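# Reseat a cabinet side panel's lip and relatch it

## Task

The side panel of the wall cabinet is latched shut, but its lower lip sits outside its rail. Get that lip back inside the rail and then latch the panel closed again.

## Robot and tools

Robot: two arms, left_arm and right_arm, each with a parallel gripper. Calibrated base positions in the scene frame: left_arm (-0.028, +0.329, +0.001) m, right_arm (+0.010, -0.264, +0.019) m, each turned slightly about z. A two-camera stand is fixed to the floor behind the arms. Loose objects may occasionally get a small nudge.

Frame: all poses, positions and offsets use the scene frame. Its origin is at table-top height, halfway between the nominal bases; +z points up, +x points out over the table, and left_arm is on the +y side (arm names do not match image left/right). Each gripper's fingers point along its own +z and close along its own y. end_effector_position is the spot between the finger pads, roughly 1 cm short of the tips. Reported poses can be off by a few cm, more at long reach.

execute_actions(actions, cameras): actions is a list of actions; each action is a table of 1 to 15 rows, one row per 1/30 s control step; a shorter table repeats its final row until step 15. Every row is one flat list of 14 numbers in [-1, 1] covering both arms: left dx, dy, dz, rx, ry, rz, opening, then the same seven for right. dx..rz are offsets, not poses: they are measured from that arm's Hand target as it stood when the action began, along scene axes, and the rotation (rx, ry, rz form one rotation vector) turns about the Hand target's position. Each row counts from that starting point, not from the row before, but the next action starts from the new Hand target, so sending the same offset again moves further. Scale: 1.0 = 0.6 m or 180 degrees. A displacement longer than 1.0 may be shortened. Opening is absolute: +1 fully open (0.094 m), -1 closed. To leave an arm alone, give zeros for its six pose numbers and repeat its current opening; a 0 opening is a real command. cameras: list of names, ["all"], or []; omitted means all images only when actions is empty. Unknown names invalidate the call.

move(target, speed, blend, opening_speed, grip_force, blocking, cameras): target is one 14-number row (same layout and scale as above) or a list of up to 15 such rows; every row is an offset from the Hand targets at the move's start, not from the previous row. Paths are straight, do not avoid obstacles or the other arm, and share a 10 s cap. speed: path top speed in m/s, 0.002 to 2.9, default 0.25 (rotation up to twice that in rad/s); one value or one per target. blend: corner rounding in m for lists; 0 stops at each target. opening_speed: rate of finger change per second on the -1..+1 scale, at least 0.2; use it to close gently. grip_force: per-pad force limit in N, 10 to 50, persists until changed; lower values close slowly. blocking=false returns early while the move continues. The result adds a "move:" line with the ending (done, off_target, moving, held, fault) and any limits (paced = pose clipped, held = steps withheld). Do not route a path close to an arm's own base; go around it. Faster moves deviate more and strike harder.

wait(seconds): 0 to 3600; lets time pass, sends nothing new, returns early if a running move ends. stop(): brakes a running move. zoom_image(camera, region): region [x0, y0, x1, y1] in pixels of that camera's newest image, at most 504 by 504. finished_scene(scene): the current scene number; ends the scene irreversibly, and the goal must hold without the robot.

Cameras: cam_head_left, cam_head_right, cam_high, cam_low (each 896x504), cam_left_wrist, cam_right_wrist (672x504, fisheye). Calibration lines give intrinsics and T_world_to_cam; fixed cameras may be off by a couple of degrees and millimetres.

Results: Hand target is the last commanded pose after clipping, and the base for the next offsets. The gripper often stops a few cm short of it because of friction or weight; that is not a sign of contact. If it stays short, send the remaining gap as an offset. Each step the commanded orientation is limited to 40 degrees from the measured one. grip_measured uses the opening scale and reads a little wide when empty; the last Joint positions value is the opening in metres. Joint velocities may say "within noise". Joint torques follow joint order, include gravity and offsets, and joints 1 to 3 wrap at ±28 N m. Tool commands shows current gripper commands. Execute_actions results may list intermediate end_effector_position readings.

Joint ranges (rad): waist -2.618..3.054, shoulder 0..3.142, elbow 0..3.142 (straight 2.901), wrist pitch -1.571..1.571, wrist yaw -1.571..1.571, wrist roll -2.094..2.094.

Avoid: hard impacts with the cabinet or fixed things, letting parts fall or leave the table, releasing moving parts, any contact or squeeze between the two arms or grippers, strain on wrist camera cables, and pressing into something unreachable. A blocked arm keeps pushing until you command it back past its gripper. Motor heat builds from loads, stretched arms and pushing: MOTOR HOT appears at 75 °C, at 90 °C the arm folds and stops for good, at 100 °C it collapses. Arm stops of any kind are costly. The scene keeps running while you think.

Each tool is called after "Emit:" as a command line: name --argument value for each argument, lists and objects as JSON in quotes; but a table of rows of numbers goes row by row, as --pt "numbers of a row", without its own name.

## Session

Emit:
execute_actions --actions '[]'

Emit:
zoom_image --camera "cam_head_right" --region '[330, 150, 470, 290]'

Emit:
zoom_image --camera "cam_head_left" --region '[320, 150, 460, 290]'

Scene clock: 0.00 s.
left_arm: end_effector_position=(+0.3731, +0.3781, +0.1231) grip_measured=+1.000 end_effector_quat_wxyz=(+0.611, -0.055, +0.780, +0.124) | right_arm: end_effector_position=(+0.4128, -0.2967, +0.1256) grip_measured=+1.000 end_effector_quat_wxyz=(+0.589, +0.032, +0.808, +0.012)
Joint positions: left_arm=[-0.057 1.554 0.369 0.952 -0.26 0.069 0.094] | right_arm=[-0.08 1.537 0.388 0.836 -0.107 0.025 0.094]
Joint velocities: within noise
Joint torques (N m): no reading
Heat: left arm: 28 °C; right arm: 25 °C.
Hand target: left_arm +0.3750, +0.3783, +0.1291; +0.617, -0.057, +0.775, +0.124 | right_arm +0.4163, -0.2970, +0.1361; +0.601, +0.030, +0.799, +0.011
Tool commands: left_gripper/opening=+1.0 right_gripper/opening=+1.0
camera_calibration:
cam_left_wrist: T_world_to_cam=[[0.24961, -0.95325, -0.17031, 0.28731], [-0.54242, 0.00806, -0.84007, 0.3352], [0.80217, 0.30207, -0.51505, -0.26239]] pos_world=[0.32058, 0.35044, 0.19538]
cam_right_wrist: T_world_to_cam=[[-0.00788, -0.99552, -0.09426, -0.27617], [-0.59952, 0.08015, -0.79634, 0.40008], [0.80032, 0.05024, -0.59746, -0.15283]] pos_world=[0.36, -0.29932, 0.20125]

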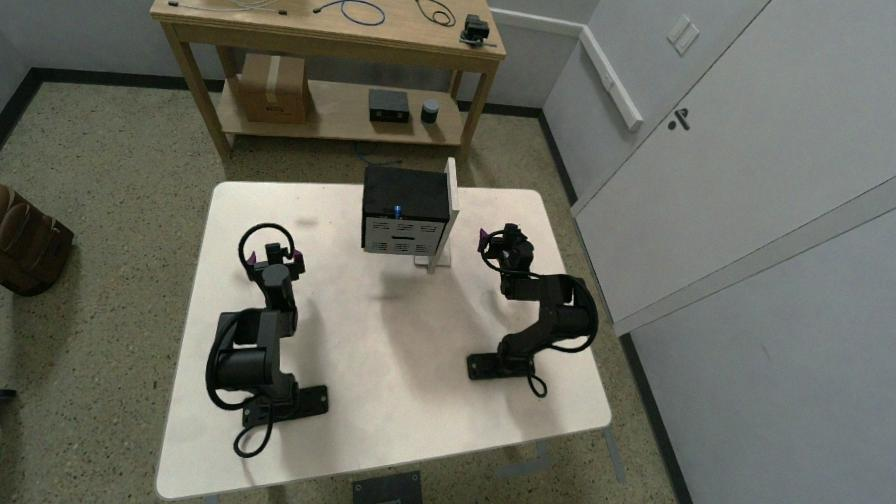

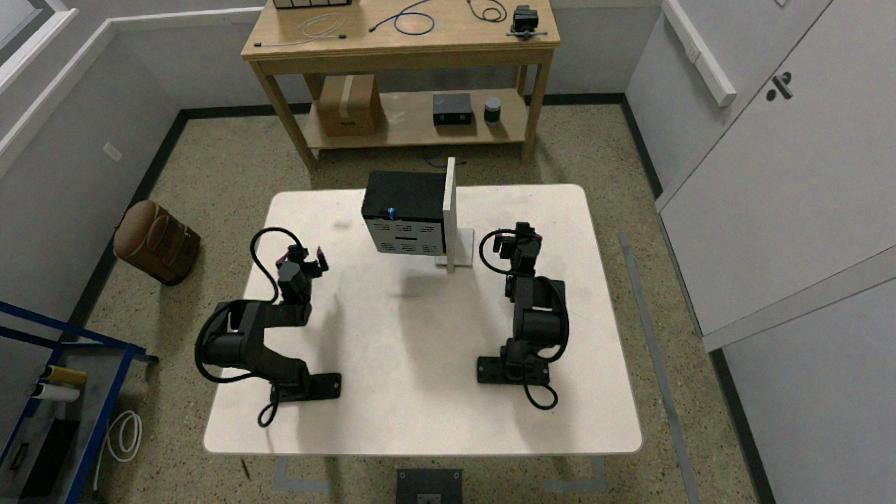

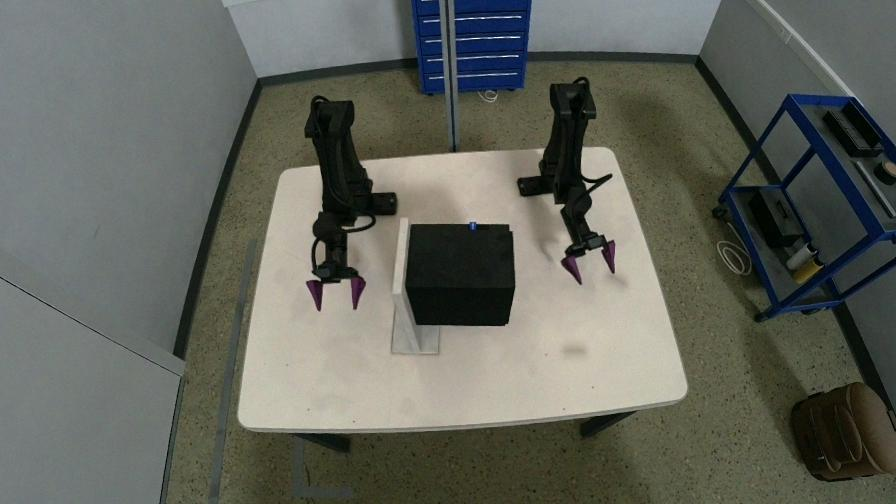

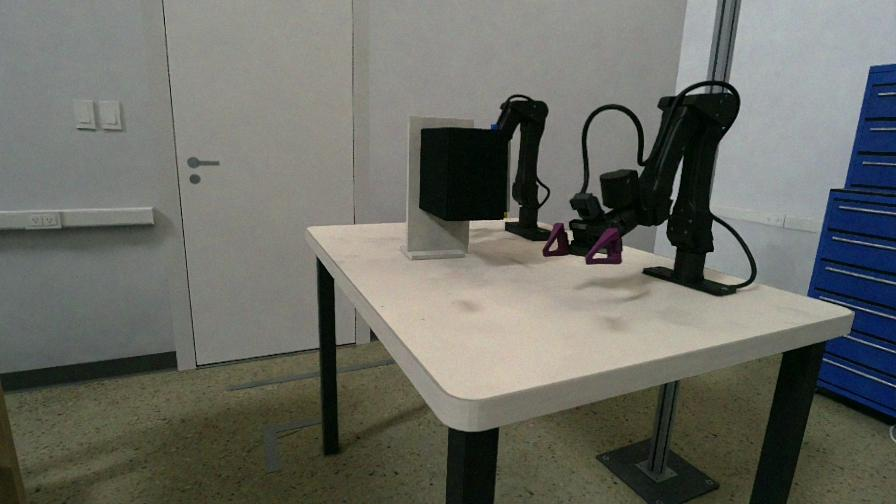

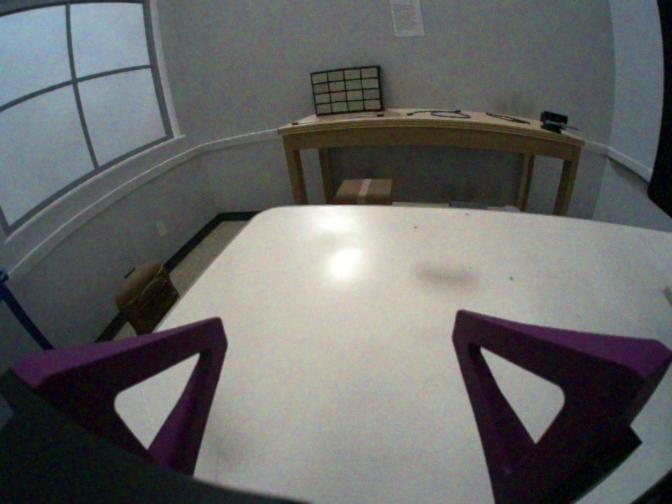

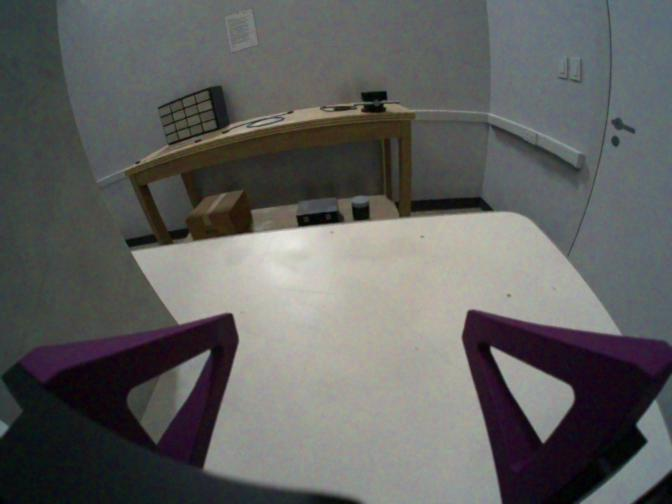

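Scaled by 3.600 from the camera's image (finer frame: 1280x720).

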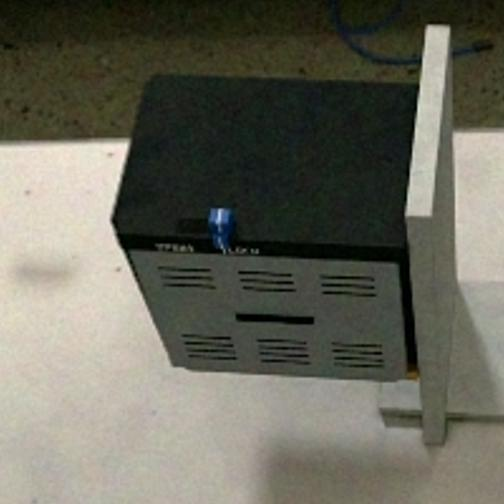

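Scaled by 3.600 from the camera's image (finer frame: 1280x720).

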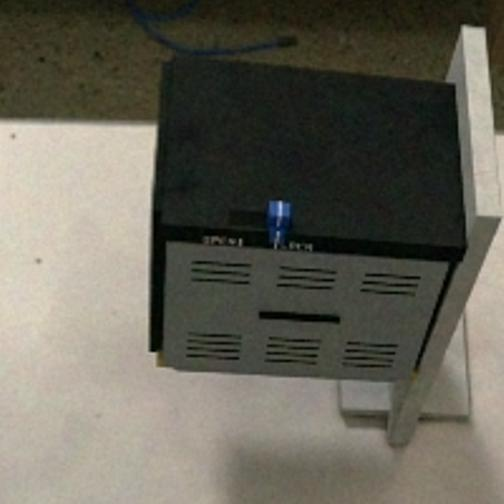

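Emit:
move --pt "-0.075 -0.15 0.42 0.1067 0.1886 -0.5832 0 -0.3605 0.1617 0.14 0.2 -0.04 -0.04 0" --pt "-0.047 -0.38 0.4515 0.1067 0.1886 -0.5832 0 -0.277 0.5567 0.148 0.474 -0.1035 -0.0918 0" --pt "-0.047 -0.482 0.385 0.1067 0.1886 -0.5832 0 -0.21 0.55 0.165 0.474 -0.1035 -0.0918 0" --speed '[0.3,0.3,0.15]' --blend '[0.03,0.02,0]' --cameras '["cam_left_wrist","cam_right_wrist","cam_head_left"]'

Emit:
zoom_image --camera "cam_left_wrist" --region '[230, 200, 430, 400]'

Scene clock: 28.60 s.
left_arm: end_effector_position=(+0.3457, +0.0906, +0.3590) grip_measured=+0.002 end_effector_quat_wxyz=(+0.374, +0.637, +0.624, -0.256) | right_arm: end_effector_position=(+0.2875, +0.0336, +0.2372) grip_measured=+0.002 end_effector_quat_wxyz=(+0.521, +0.531, +0.470, +0.475)
Joint positions: left_arm=[-0.33 2.046 2.553 -1.547 0.819 1.09 0.047] | right_arm=[1.32 1.739 0.822 0.892 1.374 1.61 0.047]
Joint torques (N m): left_arm=[-0.06 -8.03 7.6 0.8 0.5 -0.03] | right_arm=[-0.58 -5.65 3.93 1.75 0.03 -0.16]
Heat: left arm: 30 °C; right arm: 27 °C.
Hand target: left_arm +0.3467, +0.0889, +0.3602; +0.255, +0.689, +0.615, -0.286 | right_arm +0.2903, +0.0330, +0.2352; +0.528, +0.528, +0.471, +0.471
Off the commanded pose: left_arm 0.002 m, 15 deg | right_arm 0.004 m, 1 deg.
joint sent to its limit (left arm) — joint 4 (wrist pitch), lower limit. The joint targets are off in orientation, not in position.
move: off_target (left_arm)
cam_left_wrist: T_world_to_cam=[[-0.97802, -0.05117, -0.20215, 0.4144], [0.07174, 0.82767, -0.55661, 0.13236], [0.1958, -0.55888, -0.8058, 0.35998]] pos_world=[0.32531, 0.11284, 0.44752]
cam_right_wrist: T_world_to_cam=[[0.03921, 0.03725, -0.99854, 0.22835], [-0.22562, 0.97383, 0.02747, 0.05439], [0.97342, 0.22422, 0.04659, -0.2109]] pos_world=[0.20862, -0.01419, 0.23635]
Images, in order (width x height): cam_head_left 896x504, cam_left_wrist 672x504, cam_right_wrist 672x504.

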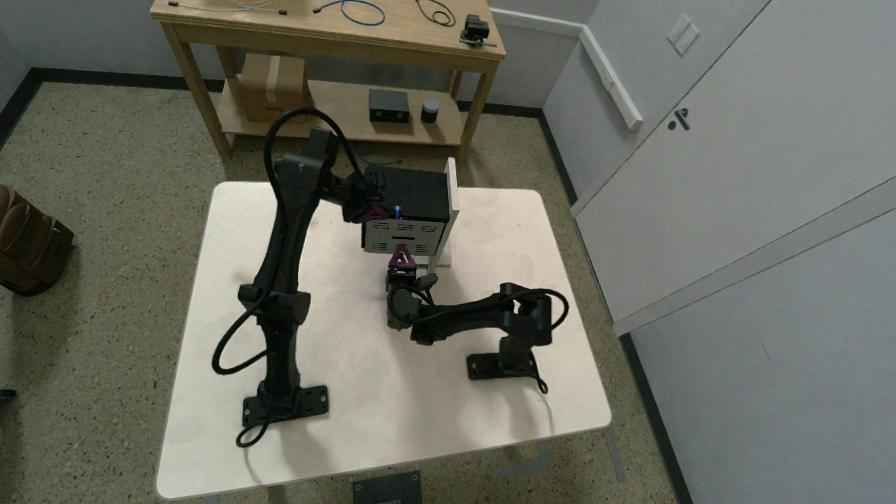

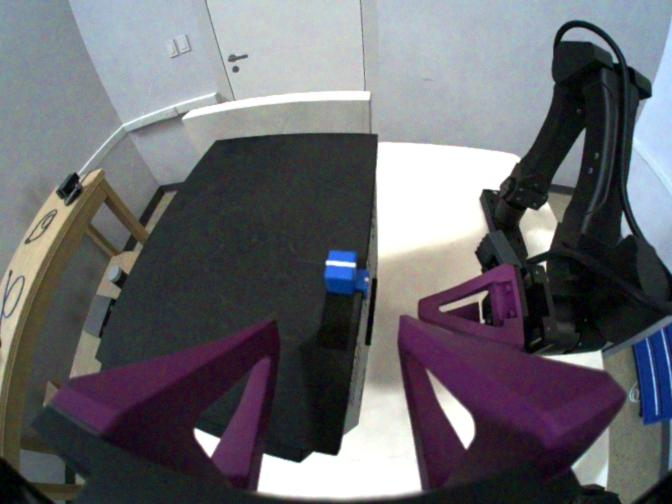

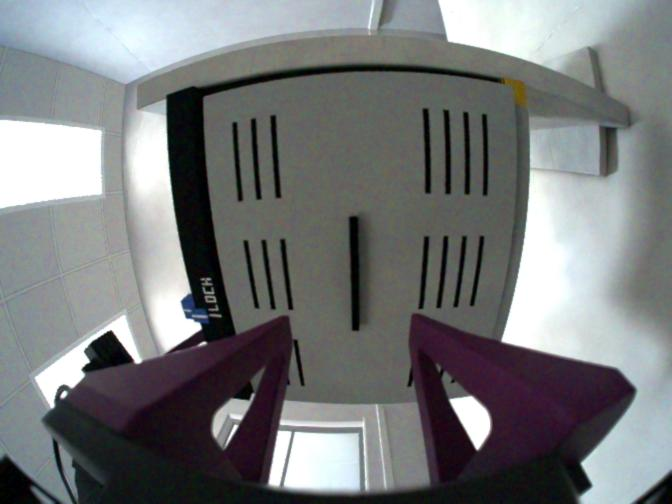

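Scaled by 2.520 from the camera's image (finer frame: 960x720).

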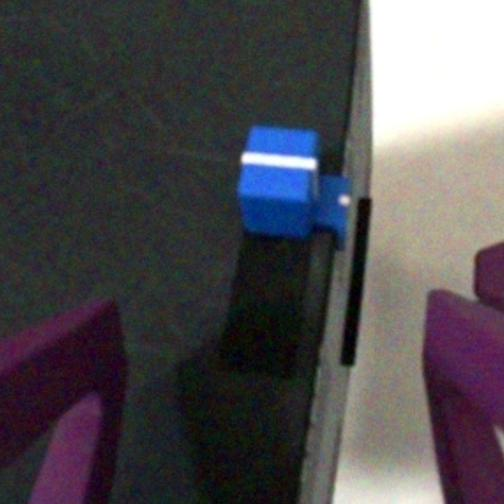

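Emit:
move --target '[0.007,-0.054,-0.034,0,0,0,0,0.052,-0.012,0.012,0,0,0,0]' --speed 0.1 --cameras '["cam_left_wrist","cam_right_wrist"]'

Emit:
zoom_image --camera "cam_left_wrist" --region '[230, 200, 430, 400]'

Scene clock: 42.20 s.
left_arm: end_effector_position=(+0.3475, +0.0640, +0.3525) grip_measured=+0.002 end_effector_quat_wxyz=(+0.366, +0.648, +0.615, -0.261) | right_arm: end_effector_position=(+0.3171, +0.0220, +0.2368) grip_measured=+0.002 end_effector_quat_wxyz=(+0.526, +0.529, +0.473, +0.469)
Joint positions: left_arm=[-0.394 2.118 2.643 -1.547 0.798 1.056 0.047] | right_arm=[1.224 1.739 0.822 0.893 1.284 1.593 0.047]
Joint torques (N m): left_arm=[-1.33 -7.09 6.63 0.85 0.37 -0.07] | right_arm=[-0.58 -5.9 5.83 1.69 -0.03 -0.18]
Heat: left arm: 32 °C; right arm: 26 °C.
Hand target: left_arm +0.3510, +0.0567, +0.3397; +0.255, +0.689, +0.615, -0.286 | right_arm +0.3216, +0.0257, +0.2424; +0.528, +0.528, +0.471, +0.470
Off the commanded pose: left_arm 0.015 m, 14 deg | right_arm 0.008 m, 0 deg.
joint sent to its limit (left arm) — joint 4 (wrist pitch), lower limit. The joint targets are off in orientation, not in position.
move: off_target (left_arm)
cam_left_wrist: T_world_to_cam=[[-0.97999, -0.01736, -0.19827, 0.41068], [0.09671, 0.82915, -0.55059, 0.13979], [0.17396, -0.55875, -0.81089, 0.34879]] pos_world=[0.32827, 0.08611, 0.44122]
cam_right_wrist: T_world_to_cam=[[0.03545, 0.02076, -0.99916, 0.22899], [-0.22072, 0.97526, 0.01243, 0.07445], [0.97469, 0.2201, 0.03916, -0.23557]] pos_world=[0.23793, -0.02551, 0.2371]

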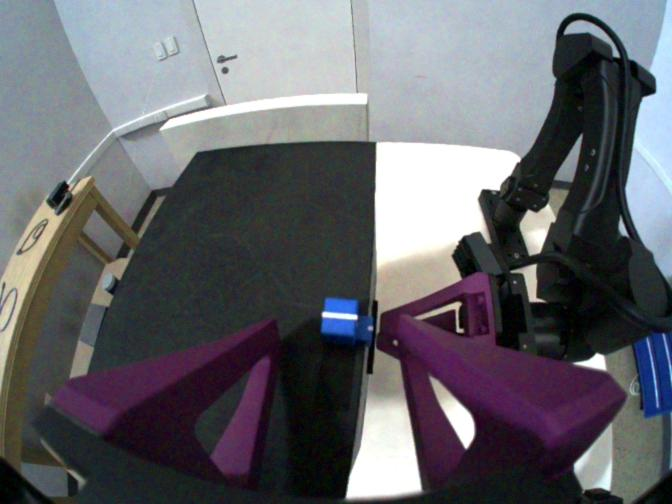

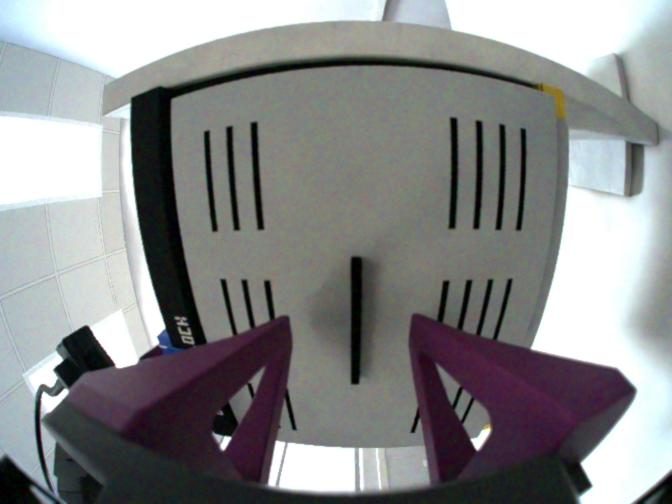

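Scaled by 2.520 from the camera's image (finer frame: 960x720).

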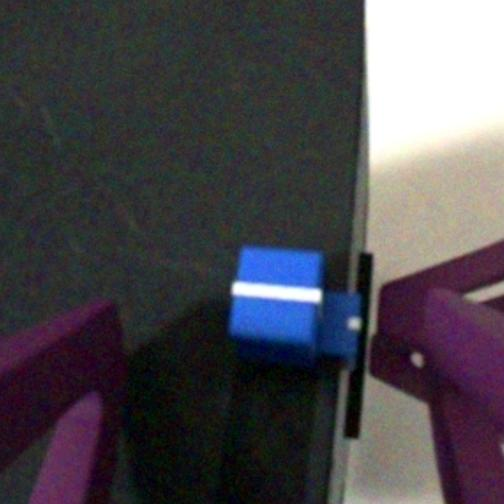

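Emit:
move --pt "0 -0.004 0.012 0 0 0 0 0.028 -0.003 0.003 0 0 0 0" --pt "0 -0.004 0.012 0 0 0 -1 0.028 -0.003 0.003 0 0 0 -1" --speed 0.06 --grip_force '[35, 30]' --cameras '["cam_left_wrist","cam_right_wrist"]'

Scene clock: 51.87 s.
left_arm: end_effector_position=(+0.3448, +0.0590, +0.3534) grip_measured=-0.619 end_effector_quat_wxyz=(+0.360, +0.644, +0.619, -0.269) | right_arm: end_effector_position=(+0.3253, +0.0243, +0.2347) grip_measured=-0.909 end_effector_quat_wxyz=(+0.527, +0.524, +0.480, +0.466)
Joint positions: left_arm=[-0.406 2.135 2.677 -1.565 0.799 1.029 0.018] | right_arm=[1.204 1.757 0.839 0.886 1.257 1.583 0.004]
Joint torques (N m): left_arm=[-0.55 -7.71 6.75 1.03 0.39 -0.04] | right_arm=[-2.5 -6.46 6.38 1.73 -0.24 -0.09]
Heat: left arm: 32 °C; right arm: 27 °C.
Hand target: left_arm +0.3509, +0.0541, +0.3470; +0.255, +0.689, +0.615, -0.286 | right_arm +0.3383, +0.0240, +0.2442; +0.527, +0.528, +0.471, +0.471
Off the commanded pose: left_arm 0.010 m, 13 deg | right_arm 0.016 m, 1 deg.
joint read past its limit (left arm) — joint 4 (wrist pitch), lower limit.
joint sent to its limit (left arm) — joint 4 (wrist pitch), lower limit. The joint targets are off in orientation, not in position.
grip_force (N): 35, 30
move: off_target (left_arm, right_arm); target 2's new opening was sent with left_arm's hand 0.008 m and 14 deg from that target
cam_left_wrist: T_world_to_cam=[[-0.98412, -0.02119, -0.17624, 0.40193], [0.08173, 0.82725, -0.55586, 0.15185], [0.15757, -0.56144, -0.81238, 0.35355]] pos_world=[0.32743, 0.0814, 0.44246]
cam_right_wrist: T_world_to_cam=[[0.03057, 0.00516, -0.99952, 0.22852], [-0.22672, 0.97396, -0.00191, 0.07932], [0.97348, 0.22667, 0.03094, -0.24182]] pos_world=[0.2464, -0.02362, 0.23604]

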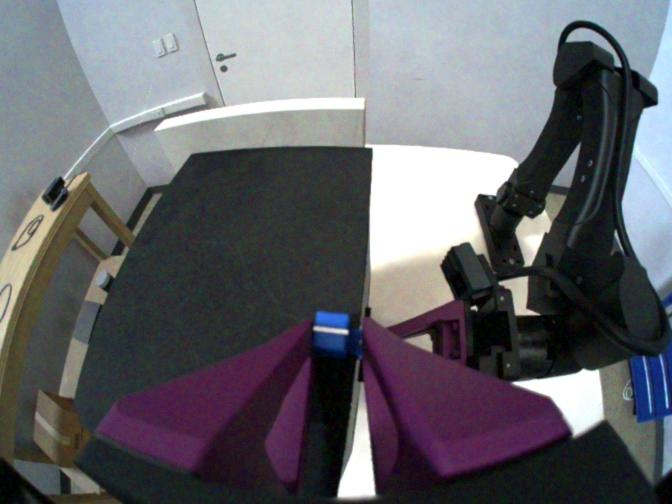

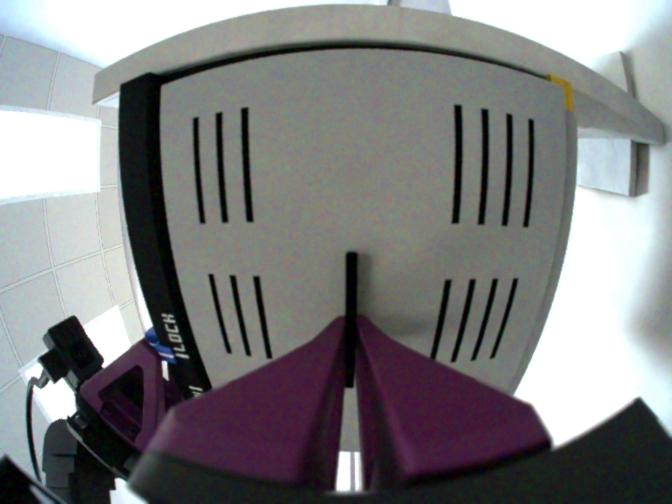

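Both gripped. Slide toward OPEN (+y, slight +x... along the edge).

Emit:
move --target '[0.008,0.12,0.004,0,0,0,-1,-0.01,0,0,0,0,0,-1]' --speed 0.1 --cameras '["cam_left_wrist","cam_right_wrist"]'

Scene clock: 55.40 s.
left_arm: end_effector_position=(+0.3476, +0.0860, +0.3517) grip_measured=-0.627 end_effector_quat_wxyz=(+0.382, +0.639, +0.592, -0.308) | right_arm: end_effector_position=(+0.3253, +0.0245, +0.2343) grip_measured=-0.910 end_effector_quat_wxyz=(+0.528, +0.523, +0.481, +0.465)
Joint positions: left_arm=[-0.304 2.07 2.498 -1.532 0.953 1.162 0.018] | right_arm=[1.204 1.757 0.839 0.883 1.256 1.583 0.004]
Joint torques (N m): left_arm=[6.34 -12.78 3.97 0.5 -0.53 0.11] | right_arm=[-1.36 -7.04 5.65 1.75 -0.04 -0.08]
Heat: left arm: 32 °C; right arm: 27 °C.
Hand target: left_arm +0.3557, +0.1261, +0.3494; +0.255, +0.689, +0.615, -0.286 | right_arm +0.3323, +0.0240, +0.2442; +0.527, +0.528, +0.471, +0.471
Off the commanded pose: left_arm 0.041 m, 16 deg | right_arm 0.012 m, 1 deg.
joint sent to its limit (left arm) — joint 4 (wrist pitch), lower limit. The joint targets are off in orientation, not in position.
grip_force (N): 35, 30
move: off_target (left_arm, right_arm)
cam_left_wrist: T_world_to_cam=[[-0.98551, 0.00823, -0.16943, 0.40057], [0.11504, 0.76646, -0.63191, 0.14873], [0.12467, -0.64224, -0.7563, 0.36562]] pos_world=[0.33207, 0.11752, 0.43837]
cam_right_wrist: T_world_to_cam=[[0.02921, 0.00212, -0.99957, 0.22868], [-0.22789, 0.97368, -0.0046, 0.08016], [0.97325, 0.22793, 0.02892, -0.24137]] pos_world=[0.2465, -0.02352, 0.23593]

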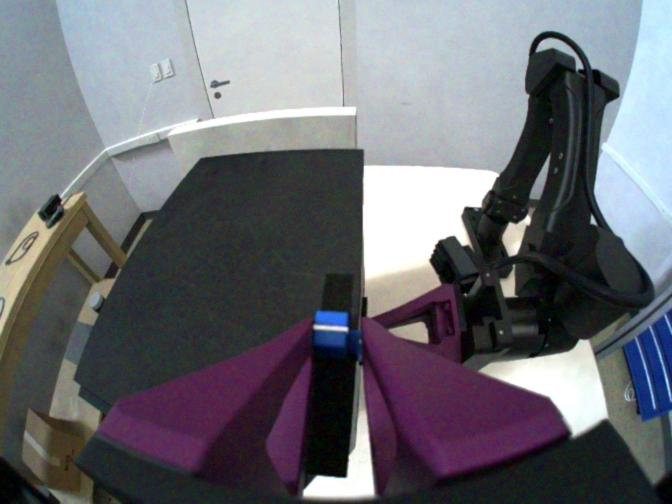

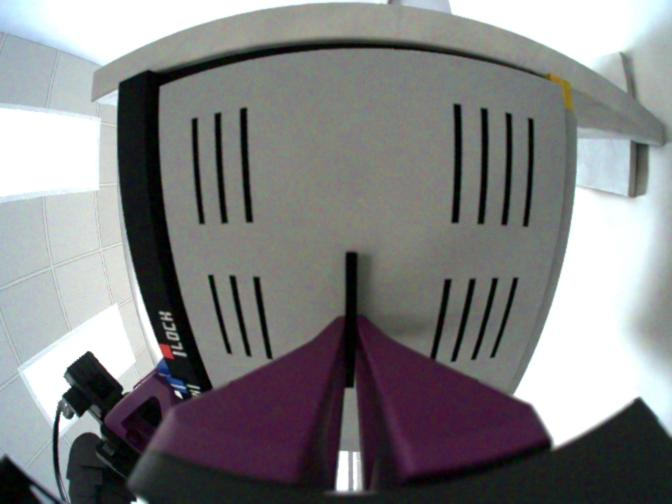

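Emit:
move --pt "-0.006 -0.06 0.004 0 0 0 -1 -0.06 0.007 0 0 0 0 -1" --pt "-0.006 -0.06 0.004 0 0 0 -1 -0.06 0.007 0.045 -0.009 -0.08 0 -1" --pt "-0.006 -0.06 0.004 0 0 0 -1 -0.033 0.004 0.045 -0.009 -0.08 0 -1" --speed 0.1 --cameras '["cam_left_wrist","cam_right_wrist"]'

Emit:
zoom_image --camera "cam_right_wrist" --region '[440, 50, 640, 250]'

Emit:
zoom_image --camera "cam_left_wrist" --region '[300, 120, 500, 400]'

Scene clock: 65.97 s.
left_arm: end_effector_position=(+0.3471, +0.0843, +0.3528) grip_measured=-0.627 end_effector_quat_wxyz=(+0.371, +0.638, +0.614, -0.281) | right_arm: end_effector_position=(+0.3109, +0.0242, +0.2496) grip_measured=-0.910 end_effector_quat_wxyz=(+0.580, +0.465, +0.476, +0.469)
Joint positions: left_arm=[-0.329 2.07 2.543 -1.544 0.869 1.106 0.018] | right_arm=[1.238 1.855 0.776 1.456 1.258 1.094 0.004]
Joint torques (N m): left_arm=[0.5 -8.77 8.02 0.71 0 -0.06] | right_arm=[-0.59 -6.98 4.75 2.65 -0.54 -0.06]
Heat: left arm: 31 °C; right arm: 27 °C.
Hand target: left_arm +0.3521, +0.0902, +0.3518; +0.255, +0.689, +0.615, -0.286 | right_arm +0.3125, +0.0264, +0.2711; +0.590, +0.457, +0.408, +0.526
Off the commanded pose: left_arm 0.008 m, 15 deg | right_arm 0.022 m, 10 deg.
joint sent to its limit (left arm) — joint 4 (wrist pitch), lower limit. The joint targets are off in orientation, not in position.
joint sent to its limit (right arm) — joint 4 (wrist pitch), upper limit. The joint targets are off in orientation, not in position.
grip_force (N): 35, 30
move: off_target (left_arm, right_arm)
cam_left_wrist: T_world_to_cam=[[-0.98448, -0.02461, -0.17378, 0.40426], [0.08314, 0.80659, -0.58524, 0.14203], [0.15457, -0.5906, -0.79202, 0.36328]] pos_world=[0.33003, 0.10994, 0.4411]
cam_right_wrist: T_world_to_cam=[[0.14325, -0.10364, -0.98425, 0.20773], [-0.22639, 0.9647, -0.13453, 0.10947], [0.96344, 0.24209, 0.11473, -0.24639]] pos_world=[0.23241, -0.02443, 0.24745]

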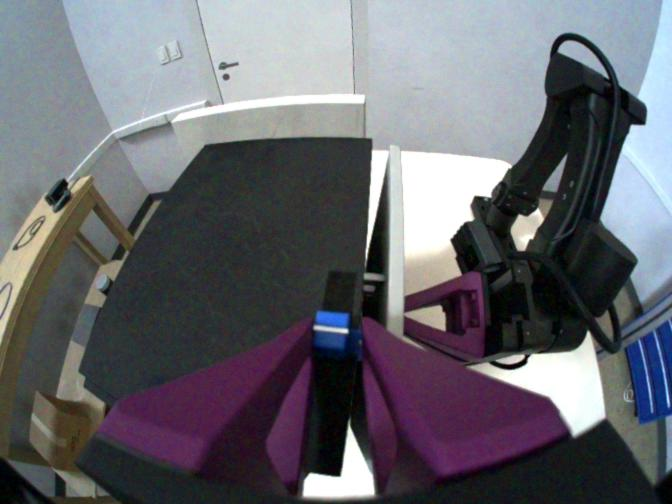

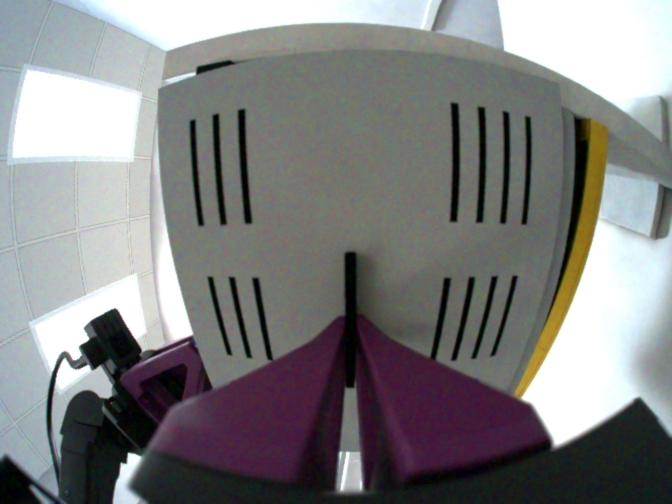

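Scaled by 2.520 from the camera's image (finer frame: 960x720).

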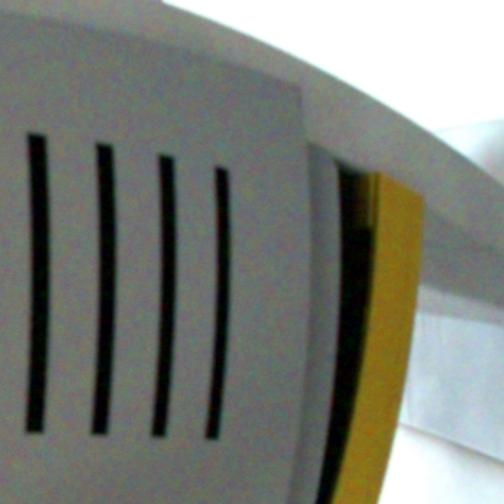

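Scaled by 1.800 from the camera's image (finer frame: 960x720).

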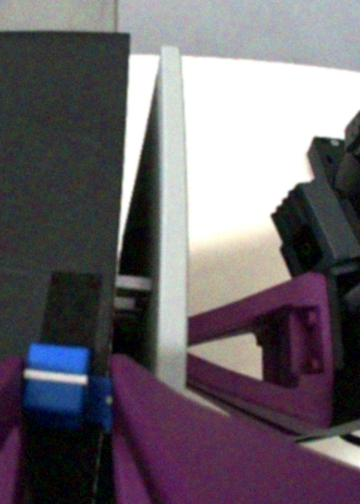

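Emit:
move --pt "0 0 0 0 0 0 -1 0.001 0.014 0 0 0 0 -1" --pt "0 0 0 0 0 0 -1 0.001 0.014 -0.037 0 0 0 -1" --speed 0.08 --cameras '["cam_left_wrist","cam_right_wrist"]'

Emit:
zoom_image --camera "cam_right_wrist" --region '[440, 50, 640, 250]'

Scene clock: 73.87 s.
left_arm: end_effector_position=(+0.3471, +0.0843, +0.3528) grip_measured=-0.627 end_effector_quat_wxyz=(+0.371, +0.638, +0.614, -0.281) | right_arm: end_effector_position=(+0.3140, +0.0320, +0.2288) grip_measured=-0.910 end_effector_quat_wxyz=(+0.578, +0.464, +0.485, +0.463)
Joint positions: left_arm=[-0.329 2.07 2.543 -1.544 0.869 1.106 0.018] | right_arm=[1.238 1.921 0.787 1.456 1.258 1.132 0.004]
Joint torques (N m): left_arm=[0.53 -8.75 8.01 0.72 0 -0.05] | right_arm=[0.06 -7.43 4.42 2.68 -0.4 0.04]
Heat: left arm: 32 °C; right arm: 27 °C.
Hand target: left_arm +0.3521, +0.0902, +0.3518; +0.255, +0.689, +0.615, -0.286 | right_arm +0.3132, +0.0347, +0.2490; +0.590, +0.457, +0.407, +0.526
Off the commanded pose: left_arm 0.008 m, 15 deg | right_arm 0.020 m, 12 deg.
joint sent to its limit (left arm) — joint 4 (wrist pitch), lower limit. The joint targets are off in orientation, not in position.
joint sent to its limit (right arm) — joint 4 (wrist pitch), upper limit. The joint targets are off in orientation, not in position.
grip_force (N): 35, 30
move: off_target (right_arm)
cam_left_wrist: T_world_to_cam=[[-0.98448, -0.02461, -0.17378, 0.40426], [0.08314, 0.80659, -0.58524, 0.14203], [0.15457, -0.5906, -0.79202, 0.36328]] pos_world=[0.33003, 0.10994, 0.4411]
cam_right_wrist: T_world_to_cam=[[0.12675, -0.11639, -0.98508, 0.19342], [-0.23257, 0.96192, -0.14358, 0.10396], [0.96428, 0.2473, 0.09485, -0.24486]] pos_world=[0.23578, -0.01693, 0.22868]

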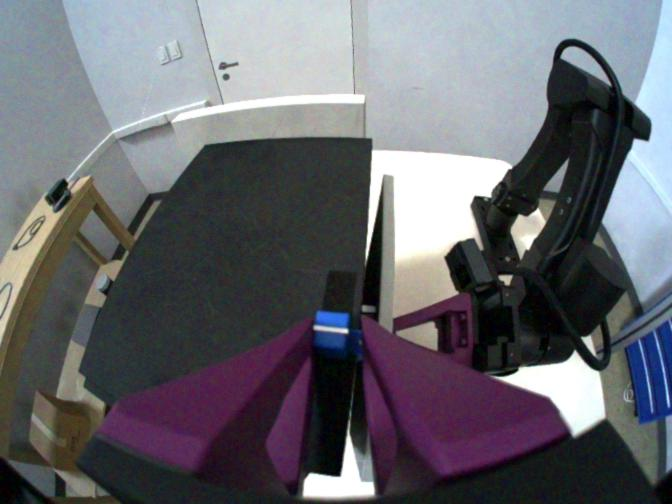

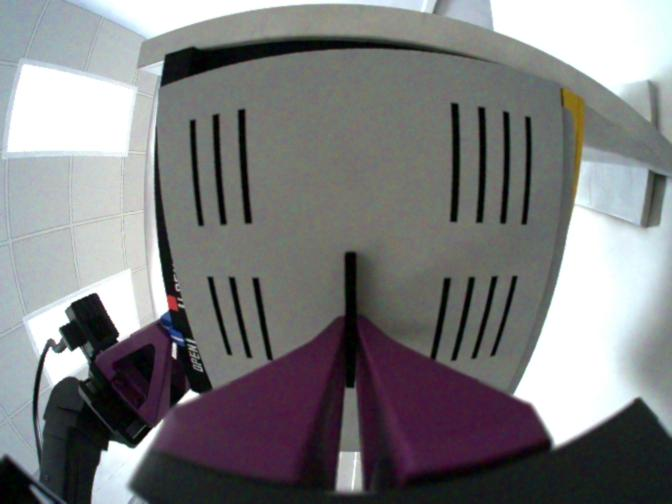

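Scaled by 2.520 from the camera's image (finer frame: 960x720).

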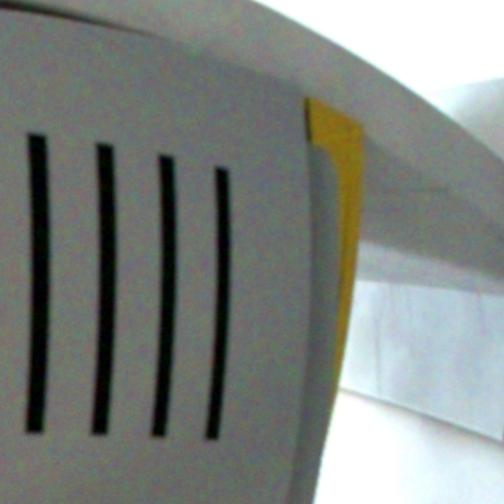

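Emit:
move --pt "0 0 0 0 0 0 -1 -0.01 0 0.035 0 0 0 -1" --pt "0 0 0 0 0 0 -1 0.014 0 0.04 0 0 -0.016 -1" --speed 0.08 --cameras '["cam_left_wrist","cam_right_wrist"]'

Emit:
zoom_image --camera "cam_right_wrist" --region '[420, 50, 640, 410]'

Scene clock: 85.73 s.
left_arm: end_effector_position=(+0.3471, +0.0843, +0.3528) grip_measured=-0.627 end_effector_quat_wxyz=(+0.371, +0.638, +0.614, -0.281) | right_arm: end_effector_position=(+0.3168, +0.0357, +0.2415) grip_measured=-0.910 end_effector_quat_wxyz=(+0.588, +0.464, +0.481, +0.455)
Joint positions: left_arm=[-0.329 2.07 2.543 -1.544 0.869 1.106 0.018] | right_arm=[1.237 1.921 0.836 1.456 1.275 1.069 0.004]
Joint torques (N m): left_arm=[0.54 -8.77 7.98 0.71 0.01 -0.06] | right_arm=[-1.09 -8.46 6.41 2.63 -0.38 -0.16]
Heat: left arm: 32 °C; right arm: 28 °C.
Hand target: left_arm +0.3521, +0.0902, +0.3518; +0.255, +0.689, +0.615, -0.286 | right_arm +0.3216, +0.0347, +0.2730; +0.603, +0.467, +0.396, +0.511
Off the commanded pose: left_arm 0.008 m, 15 deg | right_arm 0.032 m, 12 deg.
joint sent to its limit (left arm) — joint 4 (wrist pitch), lower limit. The joint targets are off in orientation, not in position.
joint sent to its limit (right arm) — joint 4 (wrist pitch), upper limit. The joint targets are off in orientation, not in position.
grip_force (N): 35, 30
move: off_target (right_arm)
cam_left_wrist: T_world_to_cam=[[-0.98448, -0.02461, -0.17378, 0.40426], [0.08314, 0.80659, -0.58524, 0.14203], [0.15457, -0.5906, -0.79202, 0.36328]] pos_world=[0.33003, 0.10994, 0.4411]
cam_right_wrist: T_world_to_cam=[[0.13078, -0.13369, -0.98236, 0.20462], [-0.20946, 0.96477, -0.15918, 0.09917], [0.96903, 0.22658, 0.09817, -0.25122]] pos_world=[0.23745, -0.0114, 0.24146]

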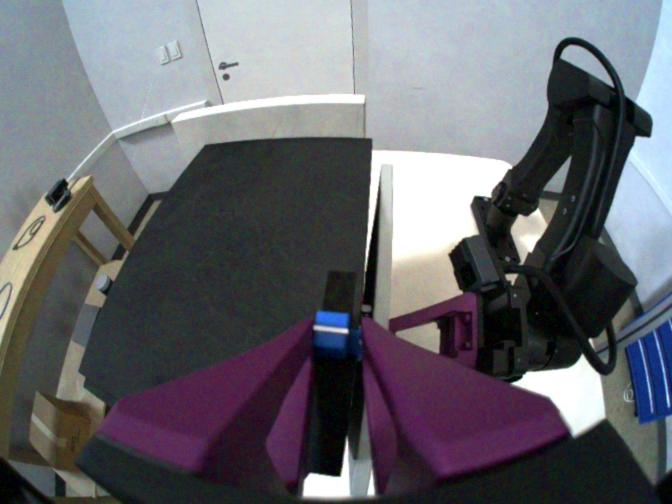

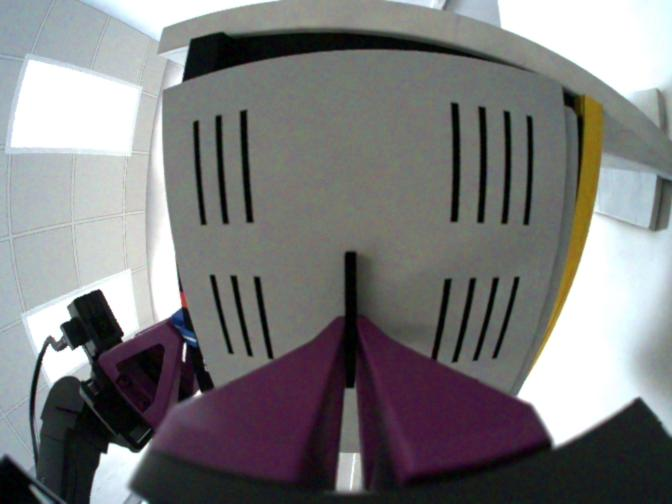

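Scaled by 1.400 from the camera's image (finer frame: 960x720).

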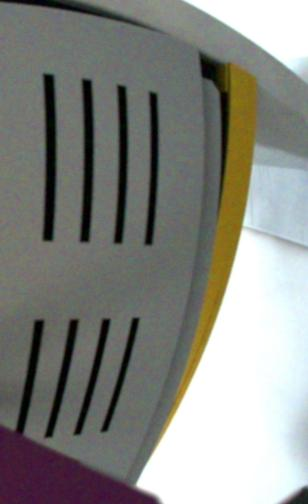

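Emit:
move --pt "0 0 0 0 0 0 -1 -0.04 0.004 0.0 0 0 0 -1" --pt "0 0 0 0 0 0 -1 -0.04 0.004 0.02 0.004 0.036 0.002 -1" --speed 0.08 --cameras '["cam_left_wrist","cam_right_wrist"]'

Emit:
zoom_image --camera "cam_right_wrist" --region '[420, 50, 640, 410]'

Scene clock: 99.67 s.
left_arm: end_effector_position=(+0.3471, +0.0843, +0.3528) grip_measured=-0.627 end_effector_quat_wxyz=(+0.371, +0.638, +0.614, -0.281) | right_arm: end_effector_position=(+0.3026, +0.0349, +0.2405) grip_measured=-0.910 end_effector_quat_wxyz=(+0.599, +0.476, +0.486, +0.422)
Joint positions: left_arm=[-0.329 2.07 2.543 -1.544 0.869 1.106 0.018] | right_arm=[1.283 1.921 0.856 1.456 1.377 1.003 0.004]
Joint torques (N m): left_arm=[0.49 -8.79 7.97 0.7 -0.01 -0.06] | right_arm=[0.81 -12.03 6.09 2.57 -0.42 -0.19]
Heat: left arm: 32 °C; right arm: 29 °C.
Hand target: left_arm +0.3521, +0.0902, +0.3518; +0.255, +0.689, +0.615, -0.286 | right_arm +0.2975, +0.0372, +0.2850; +0.575, +0.498, +0.428, +0.488
Off the commanded pose: left_arm 0.008 m, 15 deg | right_arm 0.045 m, 11 deg.
joint sent to its limit (left arm) — joint 4 (wrist pitch), lower limit. The joint targets are off in orientation, not in position.
joint sent to its limit (right arm) — joint 4 (wrist pitch), upper limit. The joint targets still meet the commanded pose.
grip_force (N): 35, 30
move: off_target (right_arm)
cam_left_wrist: T_world_to_cam=[[-0.98448, -0.02461, -0.17378, 0.40426], [0.08314, 0.80659, -0.58524, 0.14203], [0.15457, -0.5906, -0.79202, 0.36328]] pos_world=[0.33003, 0.10994, 0.4411]
cam_right_wrist: T_world_to_cam=[[0.08575, -0.17148, -0.98145, 0.22011], [-0.16185, 0.96959, -0.18355, 0.08811], [0.98308, 0.17459, 0.05539, -0.22933]] pos_world=[0.22084, -0.00765, 0.2449]

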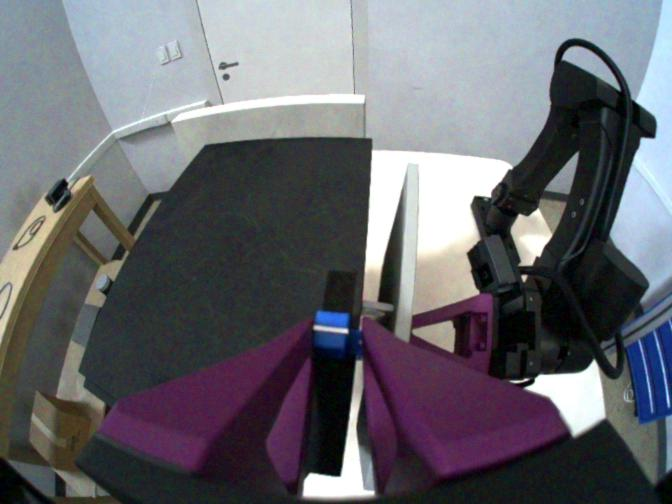

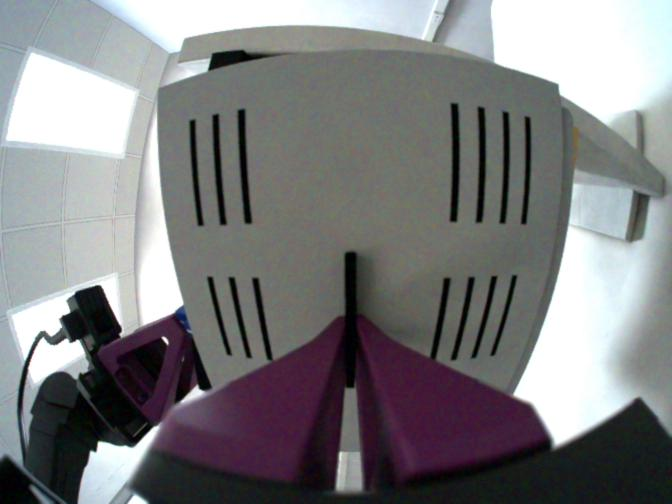

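Scaled by 1.400 from the camera's image (finer frame: 960x720).

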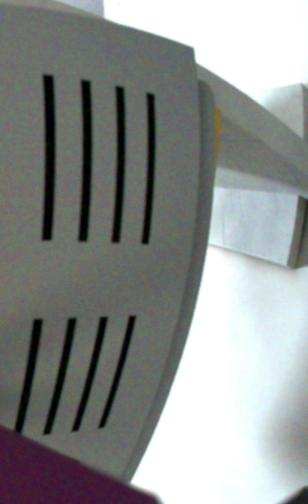

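Emit:
move --target '[-0.002,0,0.004,0,0,0,-1,-0.015,-0.004,0.015,0.012,0.022,0.016,-1]' --speed 0.1 --cameras '["cam_left_wrist","cam_right_wrist","cam_high"]'

Scene clock: 107.13 s.
left_arm: end_effector_position=(+0.3471, +0.0843, +0.3528) grip_measured=-0.627 end_effector_quat_wxyz=(+0.371, +0.637, +0.615, -0.282) | right_arm: end_effector_position=(+0.2924, +0.0342, +0.2638) grip_measured=-0.910 end_effector_quat_wxyz=(+0.563, +0.500, +0.477, +0.453)
Joint positions: left_arm=[-0.329 2.07 2.543 -1.544 0.869 1.103 0.018] | right_arm=[1.308 1.77 0.856 1.154 1.383 1.25 0.004]
Joint torques (N m): left_arm=[0.47 -9.07 8.13 0.7 0.01 -0.08] | right_arm=[0.62 -11.41 5.26 1.74 -0.3 0.08]
Heat: left arm: 33 °C; right arm: 29 °C.
Hand target: left_arm +0.3509, +0.0902, +0.3542; +0.255, +0.689, +0.615, -0.286 | right_arm +0.2885, +0.0347, +0.2941; +0.538, +0.515, +0.450, +0.493
Off the commanded pose: left_arm 0.007 m, 15 deg | right_arm 0.030 m, 6 deg.
joint sent to its limit (left arm) — joint 4 (wrist pitch), lower limit. The joint targets are off in orientation, not in position.
grip_force (N): 35, 30
move: off_target (left_arm, right_arm)
cam_left_wrist: T_world_to_cam=[[-0.98483, -0.0261, -0.17156, 0.40366], [0.08063, 0.80659, -0.58559, 0.14301], [0.15366, -0.59054, -0.79224, 0.36366]] pos_world=[0.33012, 0.10994, 0.44111]
cam_right_wrist: T_world_to_cam=[[0.0758, -0.06811, -0.99479, 0.24659], [-0.1975, 0.97687, -0.08193, 0.0748], [0.97737, 0.20268, 0.06059, -0.22115]] pos_world=[0.21223, -0.01145, 0.26483]
Images, in order (width x height): cam_high 896x504, cam_left_wrist 672x504, cam_right_wrist 672x504.

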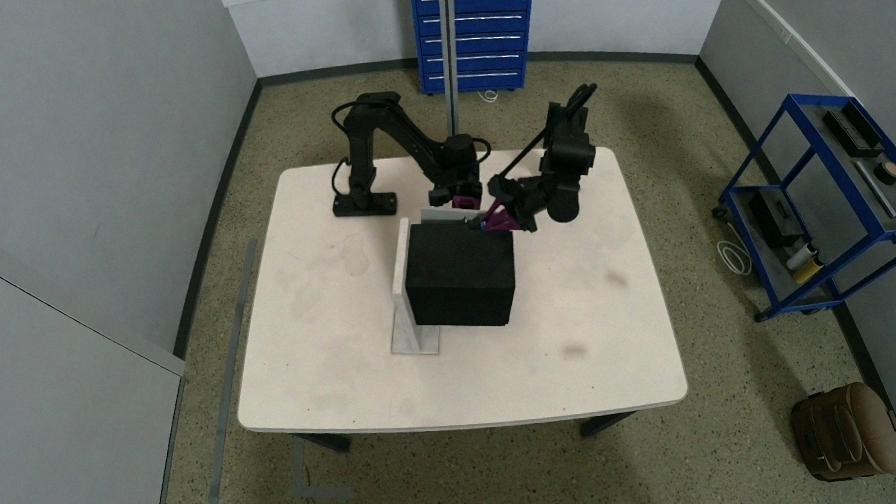

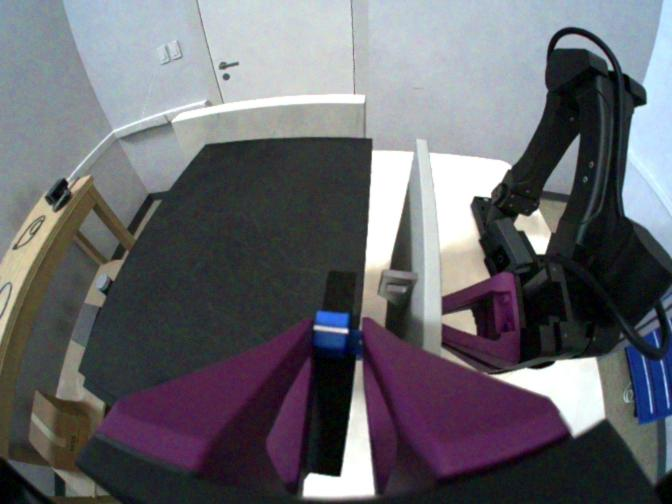

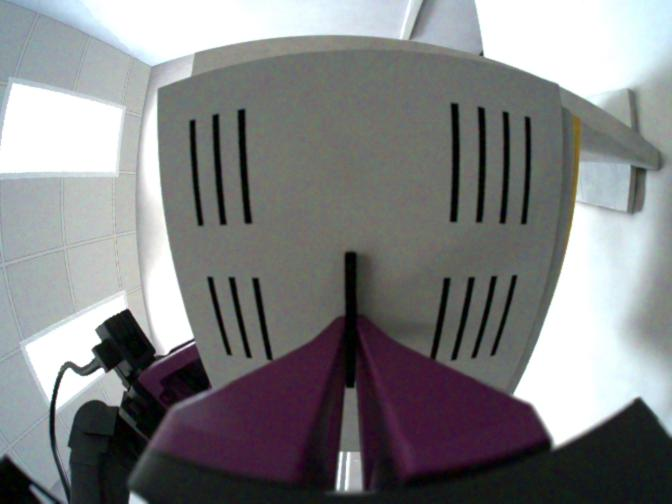

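Emit:
move --target '[0,0,0,0,0,0,-1,0.008,-0.003,-0.012,0.027,-0.014,0.008,-1]' --speed 0.1 --cameras '["cam_left_wrist","cam_right_wrist"]'

Emit:
zoom_image --camera "cam_right_wrist" --region '[420, 50, 640, 410]'

Scene clock: 112.60 s.
left_arm: end_effector_position=(+0.3471, +0.0843, +0.3528) grip_measured=-0.627 end_effector_quat_wxyz=(+0.371, +0.637, +0.615, -0.282) | right_arm: end_effector_position=(+0.2916, +0.0356, +0.2685) grip_measured=-0.910 end_effector_quat_wxyz=(+0.535, +0.515, +0.450, +0.497)
Joint positions: left_arm=[-0.329 2.07 2.543 -1.544 0.869 1.103 0.018] | right_arm=[1.308 1.77 0.839 1.236 1.349 1.304 0.004]
Joint torques (N m): left_arm=[0.47 -9.09 8.13 0.7 0.02 -0.08] | right_arm=[-0.88 -8.95 3.73 2.1 -0.47 -0.02]
Heat: left arm: 33 °C; right arm: 28 °C.
Hand target: left_arm +0.3509, +0.0902, +0.3542; +0.255, +0.689, +0.615, -0.286 | right_arm +0.2933, +0.0329, +0.2868; +0.519, +0.520, +0.423, +0.530
Off the commanded pose: left_arm 0.007 m, 15 deg | right_arm 0.019 m, 5 deg.
joint sent to its limit (left arm) — joint 4 (wrist pitch), lower limit. The joint targets are off in orientation, not in position.
grip_force (N): 35, 30
move: off_target (right_arm)
cam_left_wrist: T_world_to_cam=[[-0.98483, -0.0261, -0.17156, 0.40366], [0.08063, 0.80659, -0.58559, 0.14301], [0.15366, -0.59054, -0.79224, 0.36366]] pos_world=[0.33012, 0.10994, 0.44111]
cam_right_wrist: T_world_to_cam=[[0.11089, 0.04608, -0.99276, 0.23666], [-0.23115, 0.97273, 0.01934, 0.05645], [0.96658, 0.22733, 0.11851, -0.23419]] pos_world=[0.21317, -0.01257, 0.26161]

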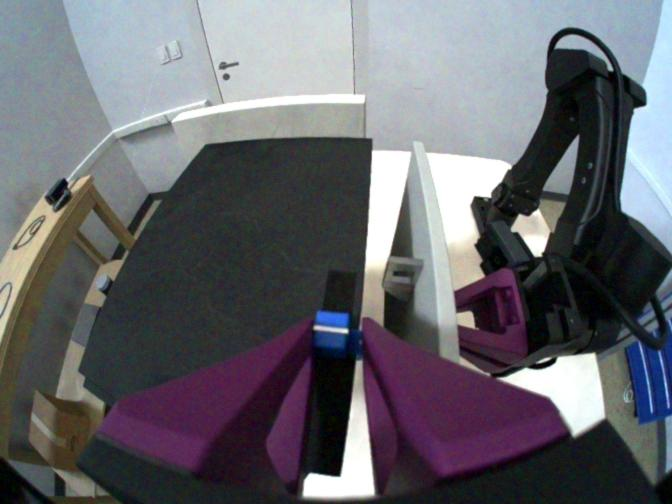

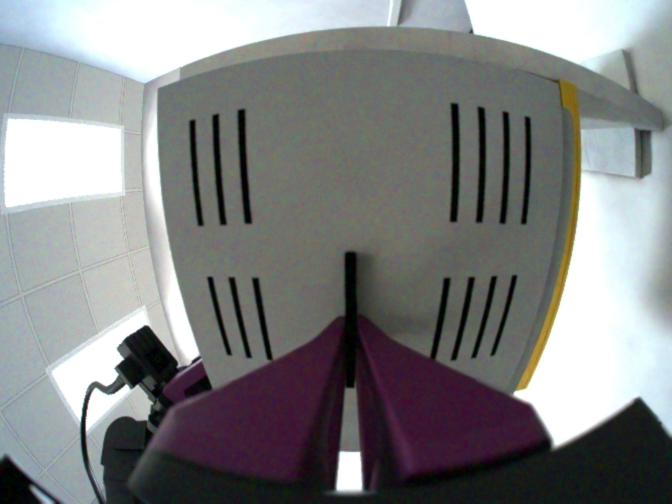

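Scaled by 1.400 from the camera's image (finer frame: 960x720).

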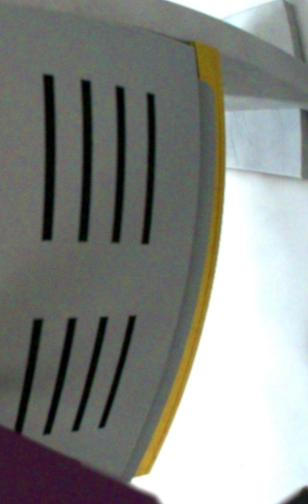

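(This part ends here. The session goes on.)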